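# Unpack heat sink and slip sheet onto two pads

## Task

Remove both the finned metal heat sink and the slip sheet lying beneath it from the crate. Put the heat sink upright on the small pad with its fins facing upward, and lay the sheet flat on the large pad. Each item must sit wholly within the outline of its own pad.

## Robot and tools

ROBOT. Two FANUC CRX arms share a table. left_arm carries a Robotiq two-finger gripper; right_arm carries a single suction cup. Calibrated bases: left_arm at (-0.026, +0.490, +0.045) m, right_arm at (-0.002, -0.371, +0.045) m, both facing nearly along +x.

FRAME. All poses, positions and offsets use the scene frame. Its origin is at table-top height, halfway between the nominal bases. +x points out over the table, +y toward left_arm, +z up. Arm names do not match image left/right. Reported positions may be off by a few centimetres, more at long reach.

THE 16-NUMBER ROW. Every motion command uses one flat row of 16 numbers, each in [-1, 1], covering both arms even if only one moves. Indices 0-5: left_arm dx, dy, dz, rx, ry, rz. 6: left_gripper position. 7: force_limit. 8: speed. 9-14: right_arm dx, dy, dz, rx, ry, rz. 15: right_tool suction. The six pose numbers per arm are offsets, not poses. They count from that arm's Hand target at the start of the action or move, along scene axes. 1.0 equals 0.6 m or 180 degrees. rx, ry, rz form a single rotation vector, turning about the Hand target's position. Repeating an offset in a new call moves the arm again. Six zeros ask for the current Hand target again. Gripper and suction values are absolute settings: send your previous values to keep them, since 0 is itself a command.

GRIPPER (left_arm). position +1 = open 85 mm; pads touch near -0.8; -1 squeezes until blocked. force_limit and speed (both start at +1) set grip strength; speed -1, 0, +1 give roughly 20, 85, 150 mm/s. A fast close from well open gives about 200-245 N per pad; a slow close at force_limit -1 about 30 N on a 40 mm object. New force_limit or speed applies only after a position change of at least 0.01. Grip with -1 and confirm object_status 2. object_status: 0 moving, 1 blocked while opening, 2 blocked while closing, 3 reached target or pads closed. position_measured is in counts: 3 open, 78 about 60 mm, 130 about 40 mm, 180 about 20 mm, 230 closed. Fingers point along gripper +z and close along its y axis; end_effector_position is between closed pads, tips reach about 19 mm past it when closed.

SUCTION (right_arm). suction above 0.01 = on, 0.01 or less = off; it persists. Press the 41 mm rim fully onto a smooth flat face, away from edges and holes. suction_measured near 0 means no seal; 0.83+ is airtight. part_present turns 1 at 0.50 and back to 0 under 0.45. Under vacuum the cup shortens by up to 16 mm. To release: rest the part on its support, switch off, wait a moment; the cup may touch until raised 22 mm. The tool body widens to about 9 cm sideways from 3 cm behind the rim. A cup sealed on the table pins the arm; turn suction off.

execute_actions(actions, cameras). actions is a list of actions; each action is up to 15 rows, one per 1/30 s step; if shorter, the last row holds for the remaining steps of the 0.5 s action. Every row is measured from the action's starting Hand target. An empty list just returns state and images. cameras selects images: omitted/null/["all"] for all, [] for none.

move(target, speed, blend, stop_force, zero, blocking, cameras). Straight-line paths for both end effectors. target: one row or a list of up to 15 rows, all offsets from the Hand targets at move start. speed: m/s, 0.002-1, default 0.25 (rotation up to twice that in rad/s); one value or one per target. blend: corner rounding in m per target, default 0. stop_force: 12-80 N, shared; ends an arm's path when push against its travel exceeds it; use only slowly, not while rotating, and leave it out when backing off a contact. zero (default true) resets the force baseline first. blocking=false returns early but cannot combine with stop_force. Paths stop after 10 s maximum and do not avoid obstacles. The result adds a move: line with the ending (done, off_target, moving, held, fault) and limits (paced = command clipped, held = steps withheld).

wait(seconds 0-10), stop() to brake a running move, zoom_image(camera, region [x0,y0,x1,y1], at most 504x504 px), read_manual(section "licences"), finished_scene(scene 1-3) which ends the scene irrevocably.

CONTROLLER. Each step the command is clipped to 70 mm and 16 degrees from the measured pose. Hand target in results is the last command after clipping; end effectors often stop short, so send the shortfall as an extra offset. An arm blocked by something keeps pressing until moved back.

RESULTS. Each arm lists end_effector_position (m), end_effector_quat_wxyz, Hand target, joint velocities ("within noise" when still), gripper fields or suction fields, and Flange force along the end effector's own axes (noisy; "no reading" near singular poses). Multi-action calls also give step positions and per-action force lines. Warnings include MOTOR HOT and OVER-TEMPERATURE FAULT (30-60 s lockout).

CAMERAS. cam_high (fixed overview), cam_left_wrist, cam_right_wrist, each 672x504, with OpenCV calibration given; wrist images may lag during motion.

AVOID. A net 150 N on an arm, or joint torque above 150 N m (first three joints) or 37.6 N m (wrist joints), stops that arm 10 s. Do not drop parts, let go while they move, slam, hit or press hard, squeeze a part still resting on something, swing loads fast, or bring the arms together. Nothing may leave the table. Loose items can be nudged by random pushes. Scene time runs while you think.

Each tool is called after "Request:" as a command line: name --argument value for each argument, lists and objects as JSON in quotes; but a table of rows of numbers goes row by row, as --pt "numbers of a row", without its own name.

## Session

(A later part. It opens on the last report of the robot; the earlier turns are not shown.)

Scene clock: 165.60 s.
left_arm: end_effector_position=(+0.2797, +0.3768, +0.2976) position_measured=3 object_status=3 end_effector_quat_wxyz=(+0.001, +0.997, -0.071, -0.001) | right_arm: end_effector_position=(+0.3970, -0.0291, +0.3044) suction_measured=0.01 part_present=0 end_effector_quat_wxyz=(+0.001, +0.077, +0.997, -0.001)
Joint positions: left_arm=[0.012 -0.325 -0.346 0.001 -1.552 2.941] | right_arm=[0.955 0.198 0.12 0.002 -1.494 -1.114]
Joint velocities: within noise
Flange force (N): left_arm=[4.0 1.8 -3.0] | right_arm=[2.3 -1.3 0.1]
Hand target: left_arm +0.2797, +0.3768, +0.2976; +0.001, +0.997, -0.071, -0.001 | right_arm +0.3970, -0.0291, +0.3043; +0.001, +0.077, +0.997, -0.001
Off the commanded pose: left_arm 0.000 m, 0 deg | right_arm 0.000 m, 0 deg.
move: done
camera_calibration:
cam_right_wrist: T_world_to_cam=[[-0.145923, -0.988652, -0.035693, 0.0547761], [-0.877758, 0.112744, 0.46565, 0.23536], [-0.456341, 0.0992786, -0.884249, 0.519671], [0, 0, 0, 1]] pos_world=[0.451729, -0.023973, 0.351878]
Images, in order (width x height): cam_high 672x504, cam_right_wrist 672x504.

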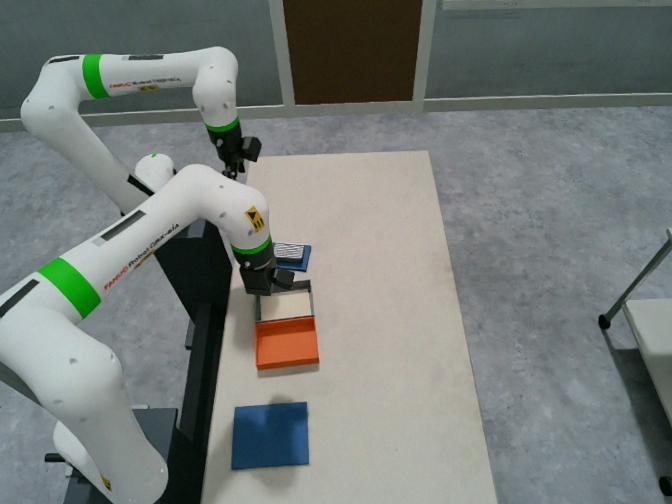

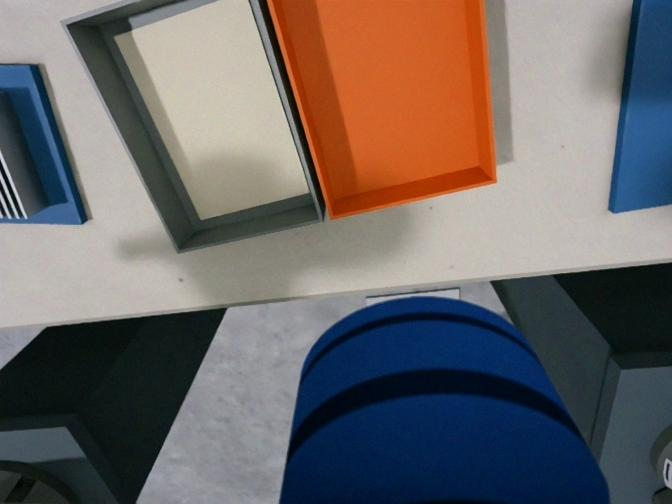

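Request:
move --target '[0,0,0,0,0,0,1,-0.6,-1,0.0033,0.208,-0.4,0,0,0,0]' --cameras '["cam_right_wrist","cam_high"]' --speed 0.2

Request:
zoom_image --camera "cam_high" --region '[220, 220, 350, 350]'

Scene clock: 173.83 s.
left_arm: end_effector_position=(+0.2797, +0.3768, +0.2976) position_measured=3 object_status=3 end_effector_quat_wxyz=(+0.001, +0.997, -0.071, -0.001) | right_arm: end_effector_position=(+0.3990, +0.0957, +0.0644) suction_measured=0.01 part_present=0 end_effector_quat_wxyz=(+0.001, +0.077, +0.997, -0.001)
Joint positions: left_arm=[0.012 -0.325 -0.346 0.001 -1.552 2.941] | right_arm=[1.07 0.589 0.072 0.002 -1.056 -1.23]
Joint velocities: within noise
Flange force (N): left_arm=[4.1 1.2 -2.8] | right_arm=[3.7 -4.5 -1.4]
Hand target: left_arm +0.2797, +0.3768, +0.2976; +0.001, +0.997, -0.071, -0.001 | right_arm +0.3990, +0.0957, +0.0643; +0.001, +0.077, +0.997, -0.001
Off the commanded pose: left_arm 0.000 m, 0 deg | right_arm 0.000 m, 0 deg.
move: done
camera_calibration:
cam_right_wrist: T_world_to_cam=[[-0.145869, -0.988663, -0.0355931, 0.169851], [-0.877723, 0.112734, 0.465717, 0.334779], [-0.456425, 0.0991746, -0.884218, 0.296018], [0, 0, 0, 1]] pos_world=[0.453729, 0.100827, 0.111878]
Images, in order (width x height): cam_high 672x504, cam_right_wrist 672x504.

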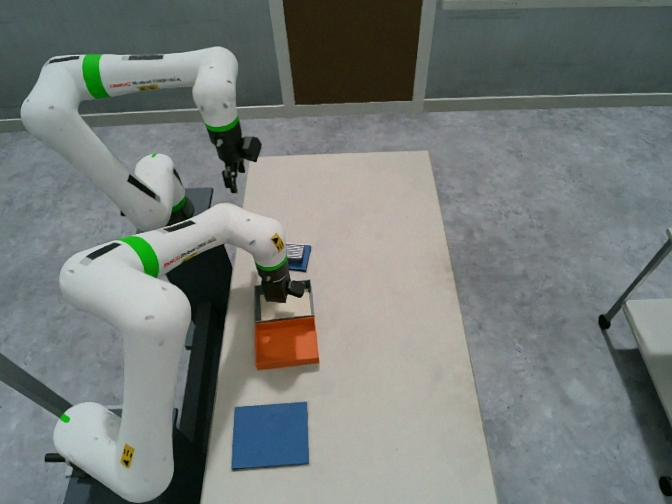

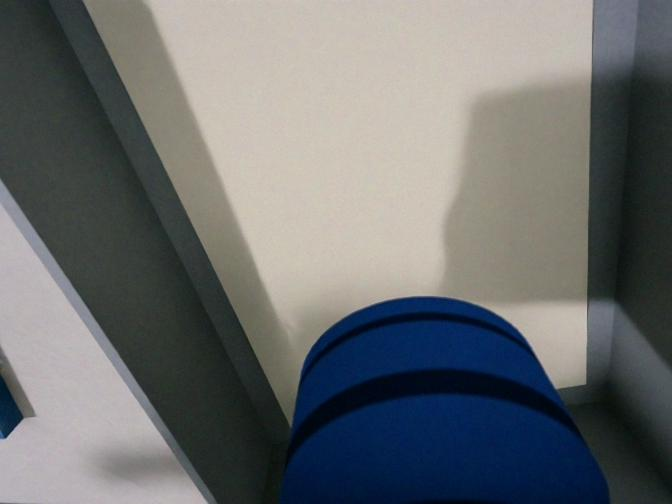

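Scaled by 3.877 from the camera's 672x504 image, which has a finer 960x720 frame.

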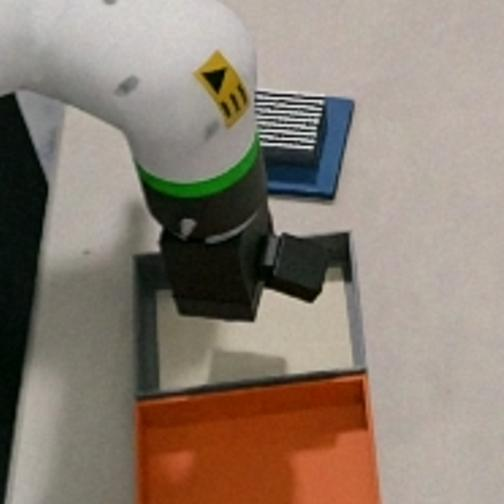

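Request:
move --pt "0 0 0 0 0 0 1 -0.6 -1 0 0 -0.075 0 0 0 1" --pt "0 0 0 0 0 0 1 -0.6 -1 0 0 -0.11 0 0 0 1" --cameras '["cam_right_wrist","cam_high"]' --speed '[0.08,0.015]' --stop_force 12

Request:
zoom_image --camera "cam_high" --region '[220, 220, 350, 350]'

Scene clock: 179.97 s.
left_arm: end_effector_position=(+0.2797, +0.3768, +0.2976) position_measured=3 object_status=3 end_effector_quat_wxyz=(+0.001, +0.997, -0.071, -0.001) | right_arm: end_effector_position=(+0.3990, +0.0957, -0.0017) suction_measured=1.00 part_present=1 end_effector_quat_wxyz=(+0.001, +0.077, +0.997, -0.001)
Joint positions: left_arm=[0.012 -0.325 -0.346 0.001 -1.552 2.941] | right_arm=[1.07 0.677 0.036 0.003 -0.932 -1.231]
Joint velocities: within noise
Flange force (N): left_arm=[4.0 1.8 -3.0] | right_arm=[4.3 -5.5 -3.5]
Hand target: left_arm +0.2797, +0.3768, +0.2976; +0.001, +0.997, -0.071, -0.001 | right_arm +0.3990, +0.0957, -0.0017; +0.001, +0.077, +0.997, -0.001
Off the commanded pose: left_arm 0.000 m, 0 deg | right_arm 0.000 m, 0 deg.
move: done
camera_calibration:
cam_right_wrist: T_world_to_cam=[[-0.145823, -0.988673, -0.0355061, 0.167577], [-0.877729, 0.112735, 0.465707, 0.365507], [-0.456429, 0.0990757, -0.884226, 0.237662], [0, 0, 0, 1]] pos_world=[0.453729, 0.100926, 0.0458778]
Images, in order (width x height): cam_high 672x504, cam_right_wrist 672x504.

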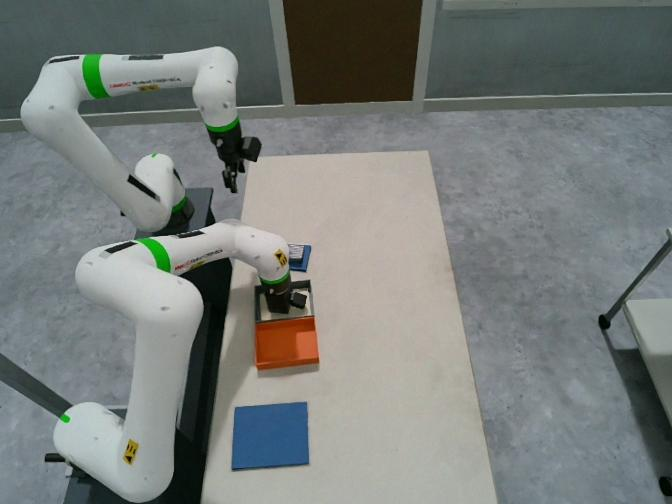

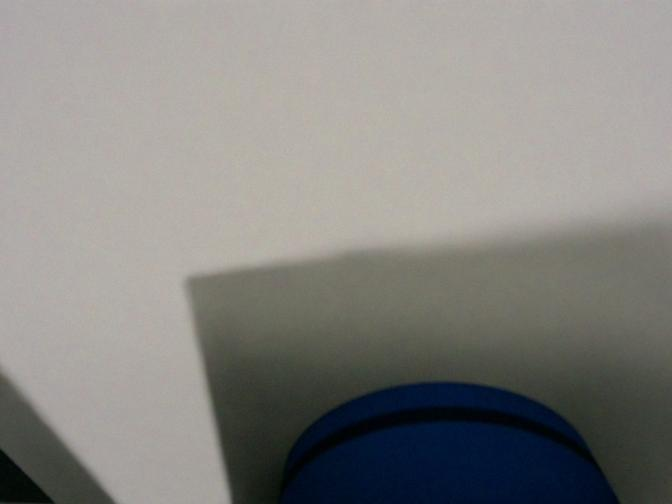

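Scaled by 3.877 from the camera's 672x504 image, which has a finer 960x720 frame.

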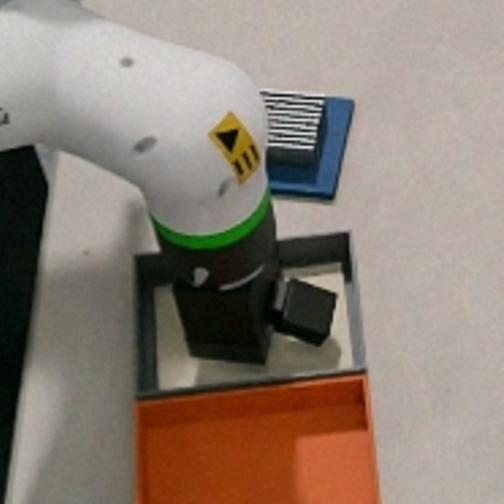

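Request:
move --pt "0 0 0 0 0 0 1 -0.6 -1 0 0 0.06 0 0 0 1" --pt "0 0 0 0 0 0 1 -0.6 -1 0 0 0.25 0 0 0 1" --pt "0 0 0 0 0 0 1 -0.6 -1 -0.033 -0.702 0.25 0 0 -0.02 1" --pt "0 0 0 0 0 0 1 -0.6 -1 -0.033 -0.702 0.11 0 0 -0.02 1" --cameras '["cam_right_wrist","cam_high"]' --speed '[0.05,0.15,0.15,0.1]' --blend '[0,0.05,0.05,0]'

Request:
zoom_image --camera "cam_high" --region '[200, 360, 340, 500]'

Scene clock: 197.13 s.
left_arm: end_effector_position=(+0.2797, +0.3768, +0.2976) position_measured=3 object_status=3 end_effector_quat_wxyz=(+0.001, +0.997, -0.071, -0.001) | right_arm: end_effector_position=(+0.3792, -0.3255, +0.0644) suction_measured=1.00 part_present=1 end_effector_quat_wxyz=(+0.001, +0.108, +0.994, -0.001)
Joint positions: left_arm=[0.012 -0.325 -0.346 0.001 -1.552 2.941] | right_arm=[0.462 0.083 -0.626 0.003 -0.862 -0.686]
Joint velocities: within noise
Flange force (N): left_arm=[3.9 1.3 -2.8] | right_arm=[4.6 -0.9 -1.1]
Hand target: left_arm +0.2797, +0.3768, +0.2976; +0.001, +0.997, -0.071, -0.001 | right_arm +0.3792, -0.3255, +0.0643; +0.001, +0.108, +0.994, -0.001
Off the commanded pose: left_arm 0.000 m, 0 deg | right_arm 0.000 m, 0 deg.
move: done; blend cut to 0.042 m at target 3
camera_calibration:
cam_right_wrist: T_world_to_cam=[[-0.20765, -0.977557, -0.0355388, -0.222422], [-0.868909, 0.16764, 0.465719, 0.379414], [-0.449309, 0.127587, -0.884219, 0.335305], [0, 0, 0, 1]] pos_world=[0.434146, -0.323816, 0.111878]
Images, in order (width x height): cam_high 672x504, cam_right_wrist 672x504.

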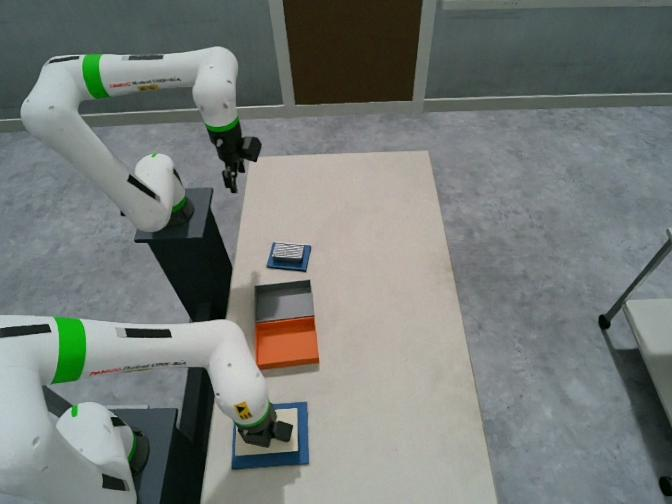

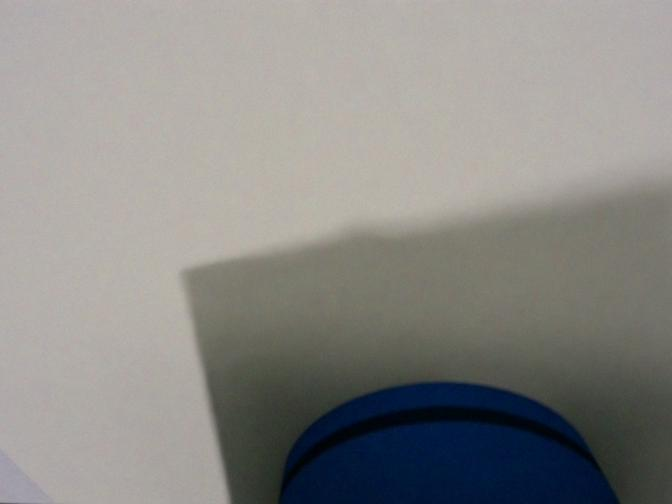

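Scaled by 3.600 from the camera's 672x504 image, which has a finer 960x720 frame.

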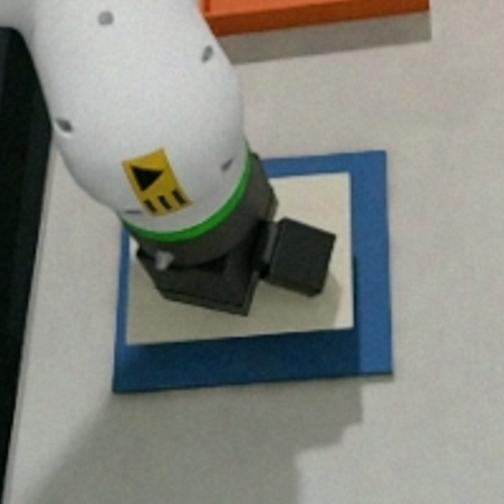

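Request:
move --pt "0 0 0 0 0 0 1 -0.6 -1 0 0.0117 -0.05 0 0 0.0 1" --pt "0 0 0 0 0 0 1 -0.6 -1 0 0.0117 -0.11 0 0 0 1" --cameras '["cam_right_wrist","cam_high"]' --speed '[0.08,0.015]' --stop_force 12

Request:
zoom_image --camera "cam_high" --region '[200, 360, 340, 500]'

Scene clock: 209.27 s.
left_arm: end_effector_position=(+0.2797, +0.3768, +0.2976) position_measured=3 object_status=3 end_effector_quat_wxyz=(+0.001, +0.997, -0.071, -0.001) | right_arm: end_effector_position=(+0.3792, -0.3184, -0.0017) suction_measured=1.00 part_present=1 end_effector_quat_wxyz=(+0.001, +0.108, +0.994, -0.001)
Joint positions: left_arm=[0.012 -0.325 -0.346 0.001 -1.552 2.941] | right_arm=[0.479 0.23 -0.669 0.004 -0.672 -0.705]
Joint velocities: within noise
Flange force (N): left_arm=[4.1 1.4 -3.1] | right_arm=[4.3 0.0 -2.8]
Hand target: left_arm +0.2797, +0.3768, +0.2976; +0.001, +0.997, -0.071, -0.001 | right_arm +0.3792, -0.3184, -0.0017; +0.001, +0.108, +0.994, -0.001
Off the commanded pose: left_arm 0.000 m, 0 deg | right_arm 0.000 m, 0 deg.
move: done
camera_calibration:
cam_right_wrist: T_world_to_cam=[[-0.20765, -0.977557, -0.0355388, -0.217827], [-0.868909, 0.16764, 0.465719, 0.408961], [-0.449309, 0.127587, -0.884219, 0.276041], [0, 0, 0, 1]] pos_world=[0.434146, -0.316716, 0.0458779]
Images, in order (width x height): cam_high 672x504, cam_right_wrist 672x504.

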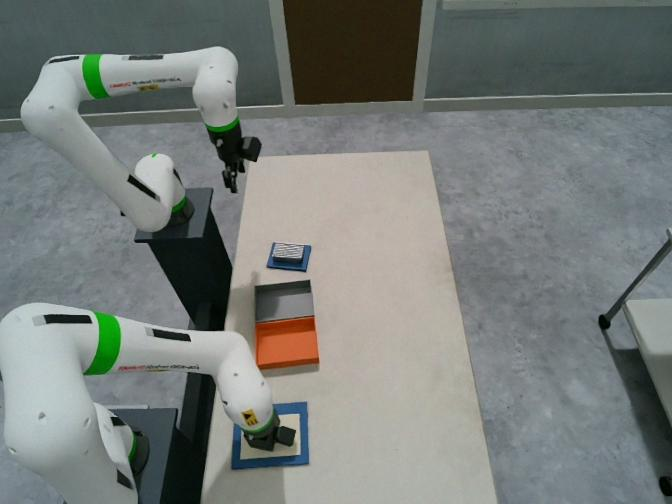

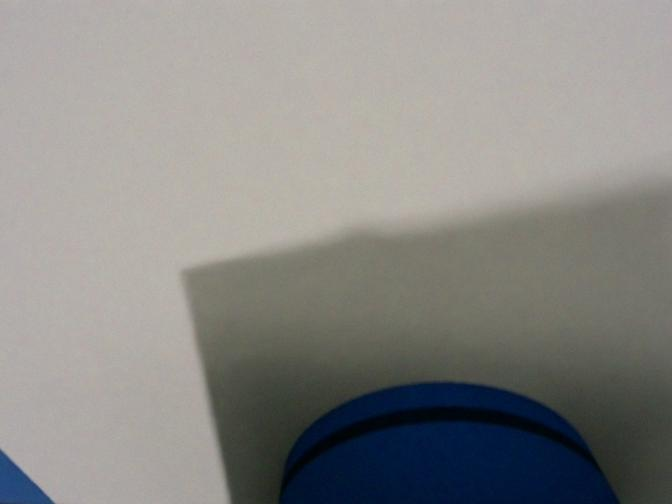

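Scaled by 3.600 from the camera's 672x504 image, which has a finer 960x720 frame.

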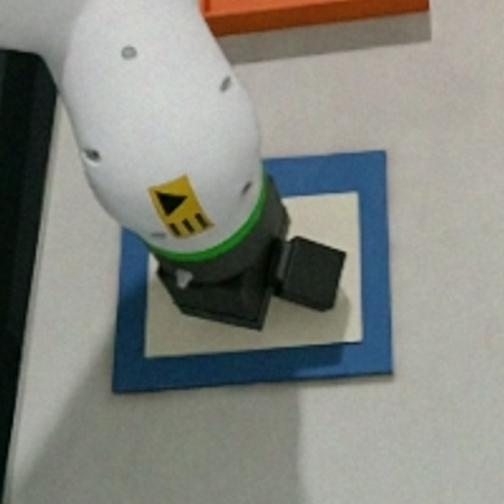

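Request:
move --target '[0,0,0,0,0,0,1,-0.6,-1,0,0,-0.025,0,0,0,1]' --cameras '["cam_right_wrist","cam_high"]' --speed 0.01 --stop_force 12

Request:
zoom_image --camera "cam_high" --region '[200, 360, 340, 500]'

Scene clock: 217.47 s.
left_arm: end_effector_position=(+0.2797, +0.3768, +0.2976) position_measured=3 object_status=3 end_effector_quat_wxyz=(+0.001, +0.997, -0.071, -0.001) | right_arm: end_effector_position=(+0.3792, -0.3184, -0.0033) suction_measured=1.00 part_present=1 end_effector_quat_wxyz=(+0.001, +0.108, +0.994, -0.001)
Joint positions: left_arm=[0.012 -0.325 -0.346 0.001 -1.552 2.941] | right_arm=[0.479 0.234 -0.67 0.004 -0.667 -0.705]
Joint velocities: within noise
Flange force (N): left_arm=[4.0 1.2 -3.0] | right_arm=[11.1 -2.0 -30.6]
Hand target: left_arm +0.2797, +0.3768, +0.2976; +0.001, +0.997, -0.071, -0.001 | right_arm +0.3792, -0.3184, -0.0033; +0.001, +0.108, +0.994, -0.001 (not the last commanded pose)
Off the commanded pose: left_arm 0.000 m, 0 deg | right_arm 0.013 m, 0 deg.
move: contact (right_arm)
camera_calibration:
cam_right_wrist: T_world_to_cam=[[-0.207528, -0.977584, -0.0355193, -0.217926], [-0.868977, 0.167554, 0.465623, 0.4098], [-0.449234, 0.127495, -0.88427, 0.274611], [0, 0, 0, 1]] pos_world=[0.434246, -0.316716, 0.0442777]
Images, in order (width x height): cam_high 672x504, cam_right_wrist 672x504.

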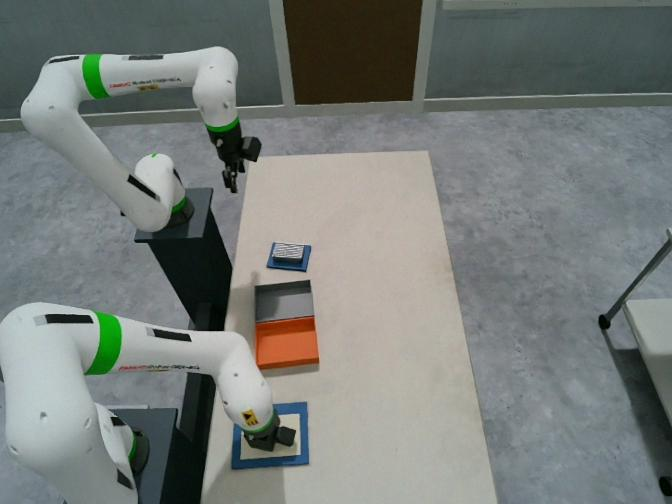

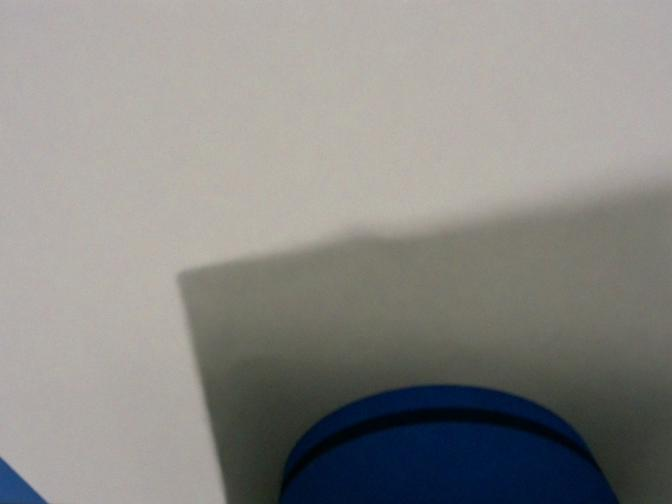

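Scaled by 3.600 from the camera's 672x504 image, which has a finer 960x720 frame.

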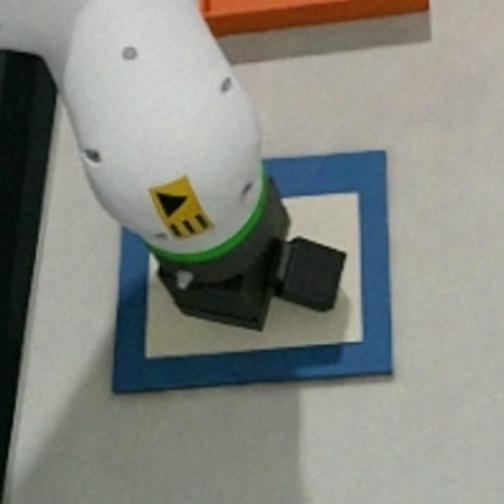

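Request:
execute_actions --actions '[[[0,0,0,0,0,0,1,-0.6,-1,0,0,0.002,0,0,0,1]],[[0,0,0,0,0,0,1,-0.6,-1,0,0,0,0,0,0,0]],[[0,0,0,0,0,0,1,-0.6,-1,0,0,0,0,0,0,0]]]' --cameras '[]'

Request:
move --pt "0 0 0 0 0 0 1 -0.6 -1 0 0 0.06 0 0 0 0" --pt "0 0 0 0 0 0 1 -0.6 -1 0 0 0.25 0 0 0 0" --pt "0 0 0 0 0 0 1 -0.6 -1 -0.1 -0.2 0.35 0 0 0 0" --cameras '["cam_right_wrist","cam_high"]' --speed '[0.04,0.2,0.2]'

Request:
zoom_image --camera "cam_high" --region '[200, 220, 340, 500]'

Scene clock: 227.17 s.
left_arm: end_effector_position=(+0.2797, +0.3768, +0.2976) position_measured=3 object_status=3 end_effector_quat_wxyz=(+0.001, +0.997, -0.071, -0.001) | right_arm: end_effector_position=(+0.3792, -0.3184, -0.0021) suction_measured=0.01 part_present=0 end_effector_quat_wxyz=(+0.001, +0.108, +0.994, -0.001)
Joint positions: left_arm=[0.012 -0.325 -0.346 0.001 -1.552 2.941] | right_arm=[0.479 0.231 -0.669 0.004 -0.671 -0.705]
Joint velocities: within noise
Flange force (N): left_arm=[3.9 1.3 -2.9] | right_arm=[4.7 -1.0 -24.5]
Flange force at the end of the 1st action (N): left_arm=[4.2 1.2 -3.1] | right_arm=[3.6 -1.0 -2.9]
Flange force at the end of the 2nd action (N): left_arm=[4.0 1.0 -3.0] | right_arm=[4.8 -2.0 -24.2]
Hand target: left_arm +0.2797, +0.3768, +0.2976; +0.001, +0.997, -0.071, -0.001 | right_arm +0.3792, -0.3184, -0.0021; +0.001, +0.108, +0.994, -0.001
Off the commanded pose: left_arm 0.000 m, 0 deg | right_arm 0.000 m, 0 deg.
Step readings (end_effector_position of left_arm | right_arm; steps 1 to 15: 1st action; 16 to 30: 2nd action; 31 to 45: 3rd action):
0: (+0.2797, +0.3768, +0.2976) | (+0.3792, -0.3184, -0.0033)
1: (+0.2797, +0.3768, +0.2976) | (+0.3792, -0.3184, -0.0033)
2: (+0.2797, +0.3768, +0.2976) | (+0.3792, -0.3185, -0.0032)
4: (+0.2797, +0.3768, +0.2976) | (+0.3790, -0.3185, -0.0027)
8: (+0.2797, +0.3768, +0.2976) | (+0.3791, -0.3185, -0.0022)
15: (+0.2797, +0.3768, +0.2976) | (+0.3792, -0.3184, -0.0021)
16: (+0.2797, +0.3768, +0.2976) | (+0.3792, -0.3184, -0.0021)
17: (+0.2797, +0.3768, +0.2976) | (+0.3792, -0.3184, -0.0021)
19: (+0.2797, +0.3768, +0.2976) | (+0.3793, -0.3184, -0.0020)
23: (+0.2797, +0.3768, +0.2976) | (+0.3793, -0.3184, -0.0020)
30: (+0.2797, +0.3768, +0.2976) | (+0.3793, -0.3184, -0.0020)
31: (+0.2797, +0.3768, +0.2976) | (+0.3793, -0.3184, -0.0020)
32: (+0.2797, +0.3768, +0.2976) | (+0.3793, -0.3184, -0.0020)
34: (+0.2797, +0.3768, +0.2976) | (+0.3793, -0.3184, -0.0020)
38: (+0.2797, +0.3768, +0.2976) | (+0.3792, -0.3184, -0.0020)
45: (+0.2797, +0.3768, +0.2976) | (+0.3792, -0.3184, -0.0021)
No camera images: "cameras" was empty.

Scene clock: 230.07 s.
left_arm: end_effector_position=(+0.2797, +0.3768, +0.2976) position_measured=3 object_status=3 end_effector_quat_wxyz=(+0.001, +0.997, -0.071, -0.001) | right_arm: end_effector_position=(+0.3192, -0.4384, +0.2079) suction_measured=0.01 part_present=0 end_effector_quat_wxyz=(+0.001, +0.108, +0.994, -0.001)
Joint positions: left_arm=[0.012 -0.325 -0.346 0.001 -1.552 2.941] | right_arm=[0.199 -0.277 -0.565 0.003 -1.282 -0.421]
Joint velocities: within noise
Flange force (N): left_arm=[3.7 1.0 -2.7] | right_arm=[4.0 0.1 0.6]
Hand target: left_arm +0.2797, +0.3768, +0.2976; +0.001, +0.997, -0.071, -0.001 | right_arm +0.3192, -0.4384, +0.2079; +0.001, +0.108, +0.994, -0.001
Off the commanded pose: left_arm 0.000 m, 0 deg | right_arm 0.000 m, 0 deg.
move: done
camera_calibration:
cam_right_wrist: T_world_to_cam=[[-0.207532, -0.977583, -0.0355172, -0.340206], [-0.868976, 0.167559, 0.465623, 0.279343], [-0.449234, 0.127495, -0.88427, 0.44967], [0, 0, 0, 1]] pos_world=[0.374146, -0.436716, 0.255478]
Images, in order (width x height): cam_high 672x504, cam_right_wrist 672x504.

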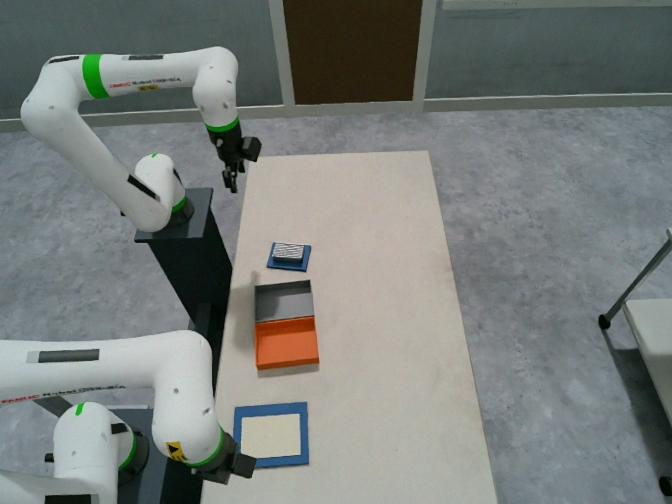

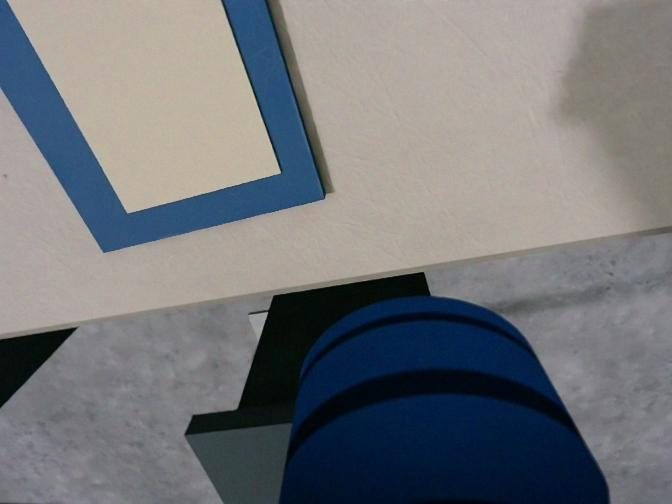

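Scaled by 1.800 from the camera's 672x504 image, which has a finer 960x720 frame.

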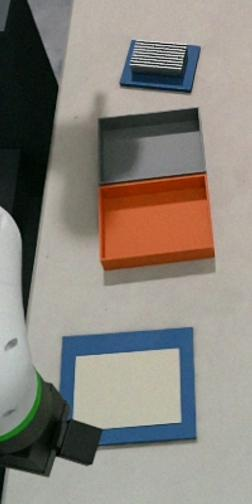

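Done. A clean run; finishing practice.

Request:
finished_scene --scene 1

The scene is finished: the task was done.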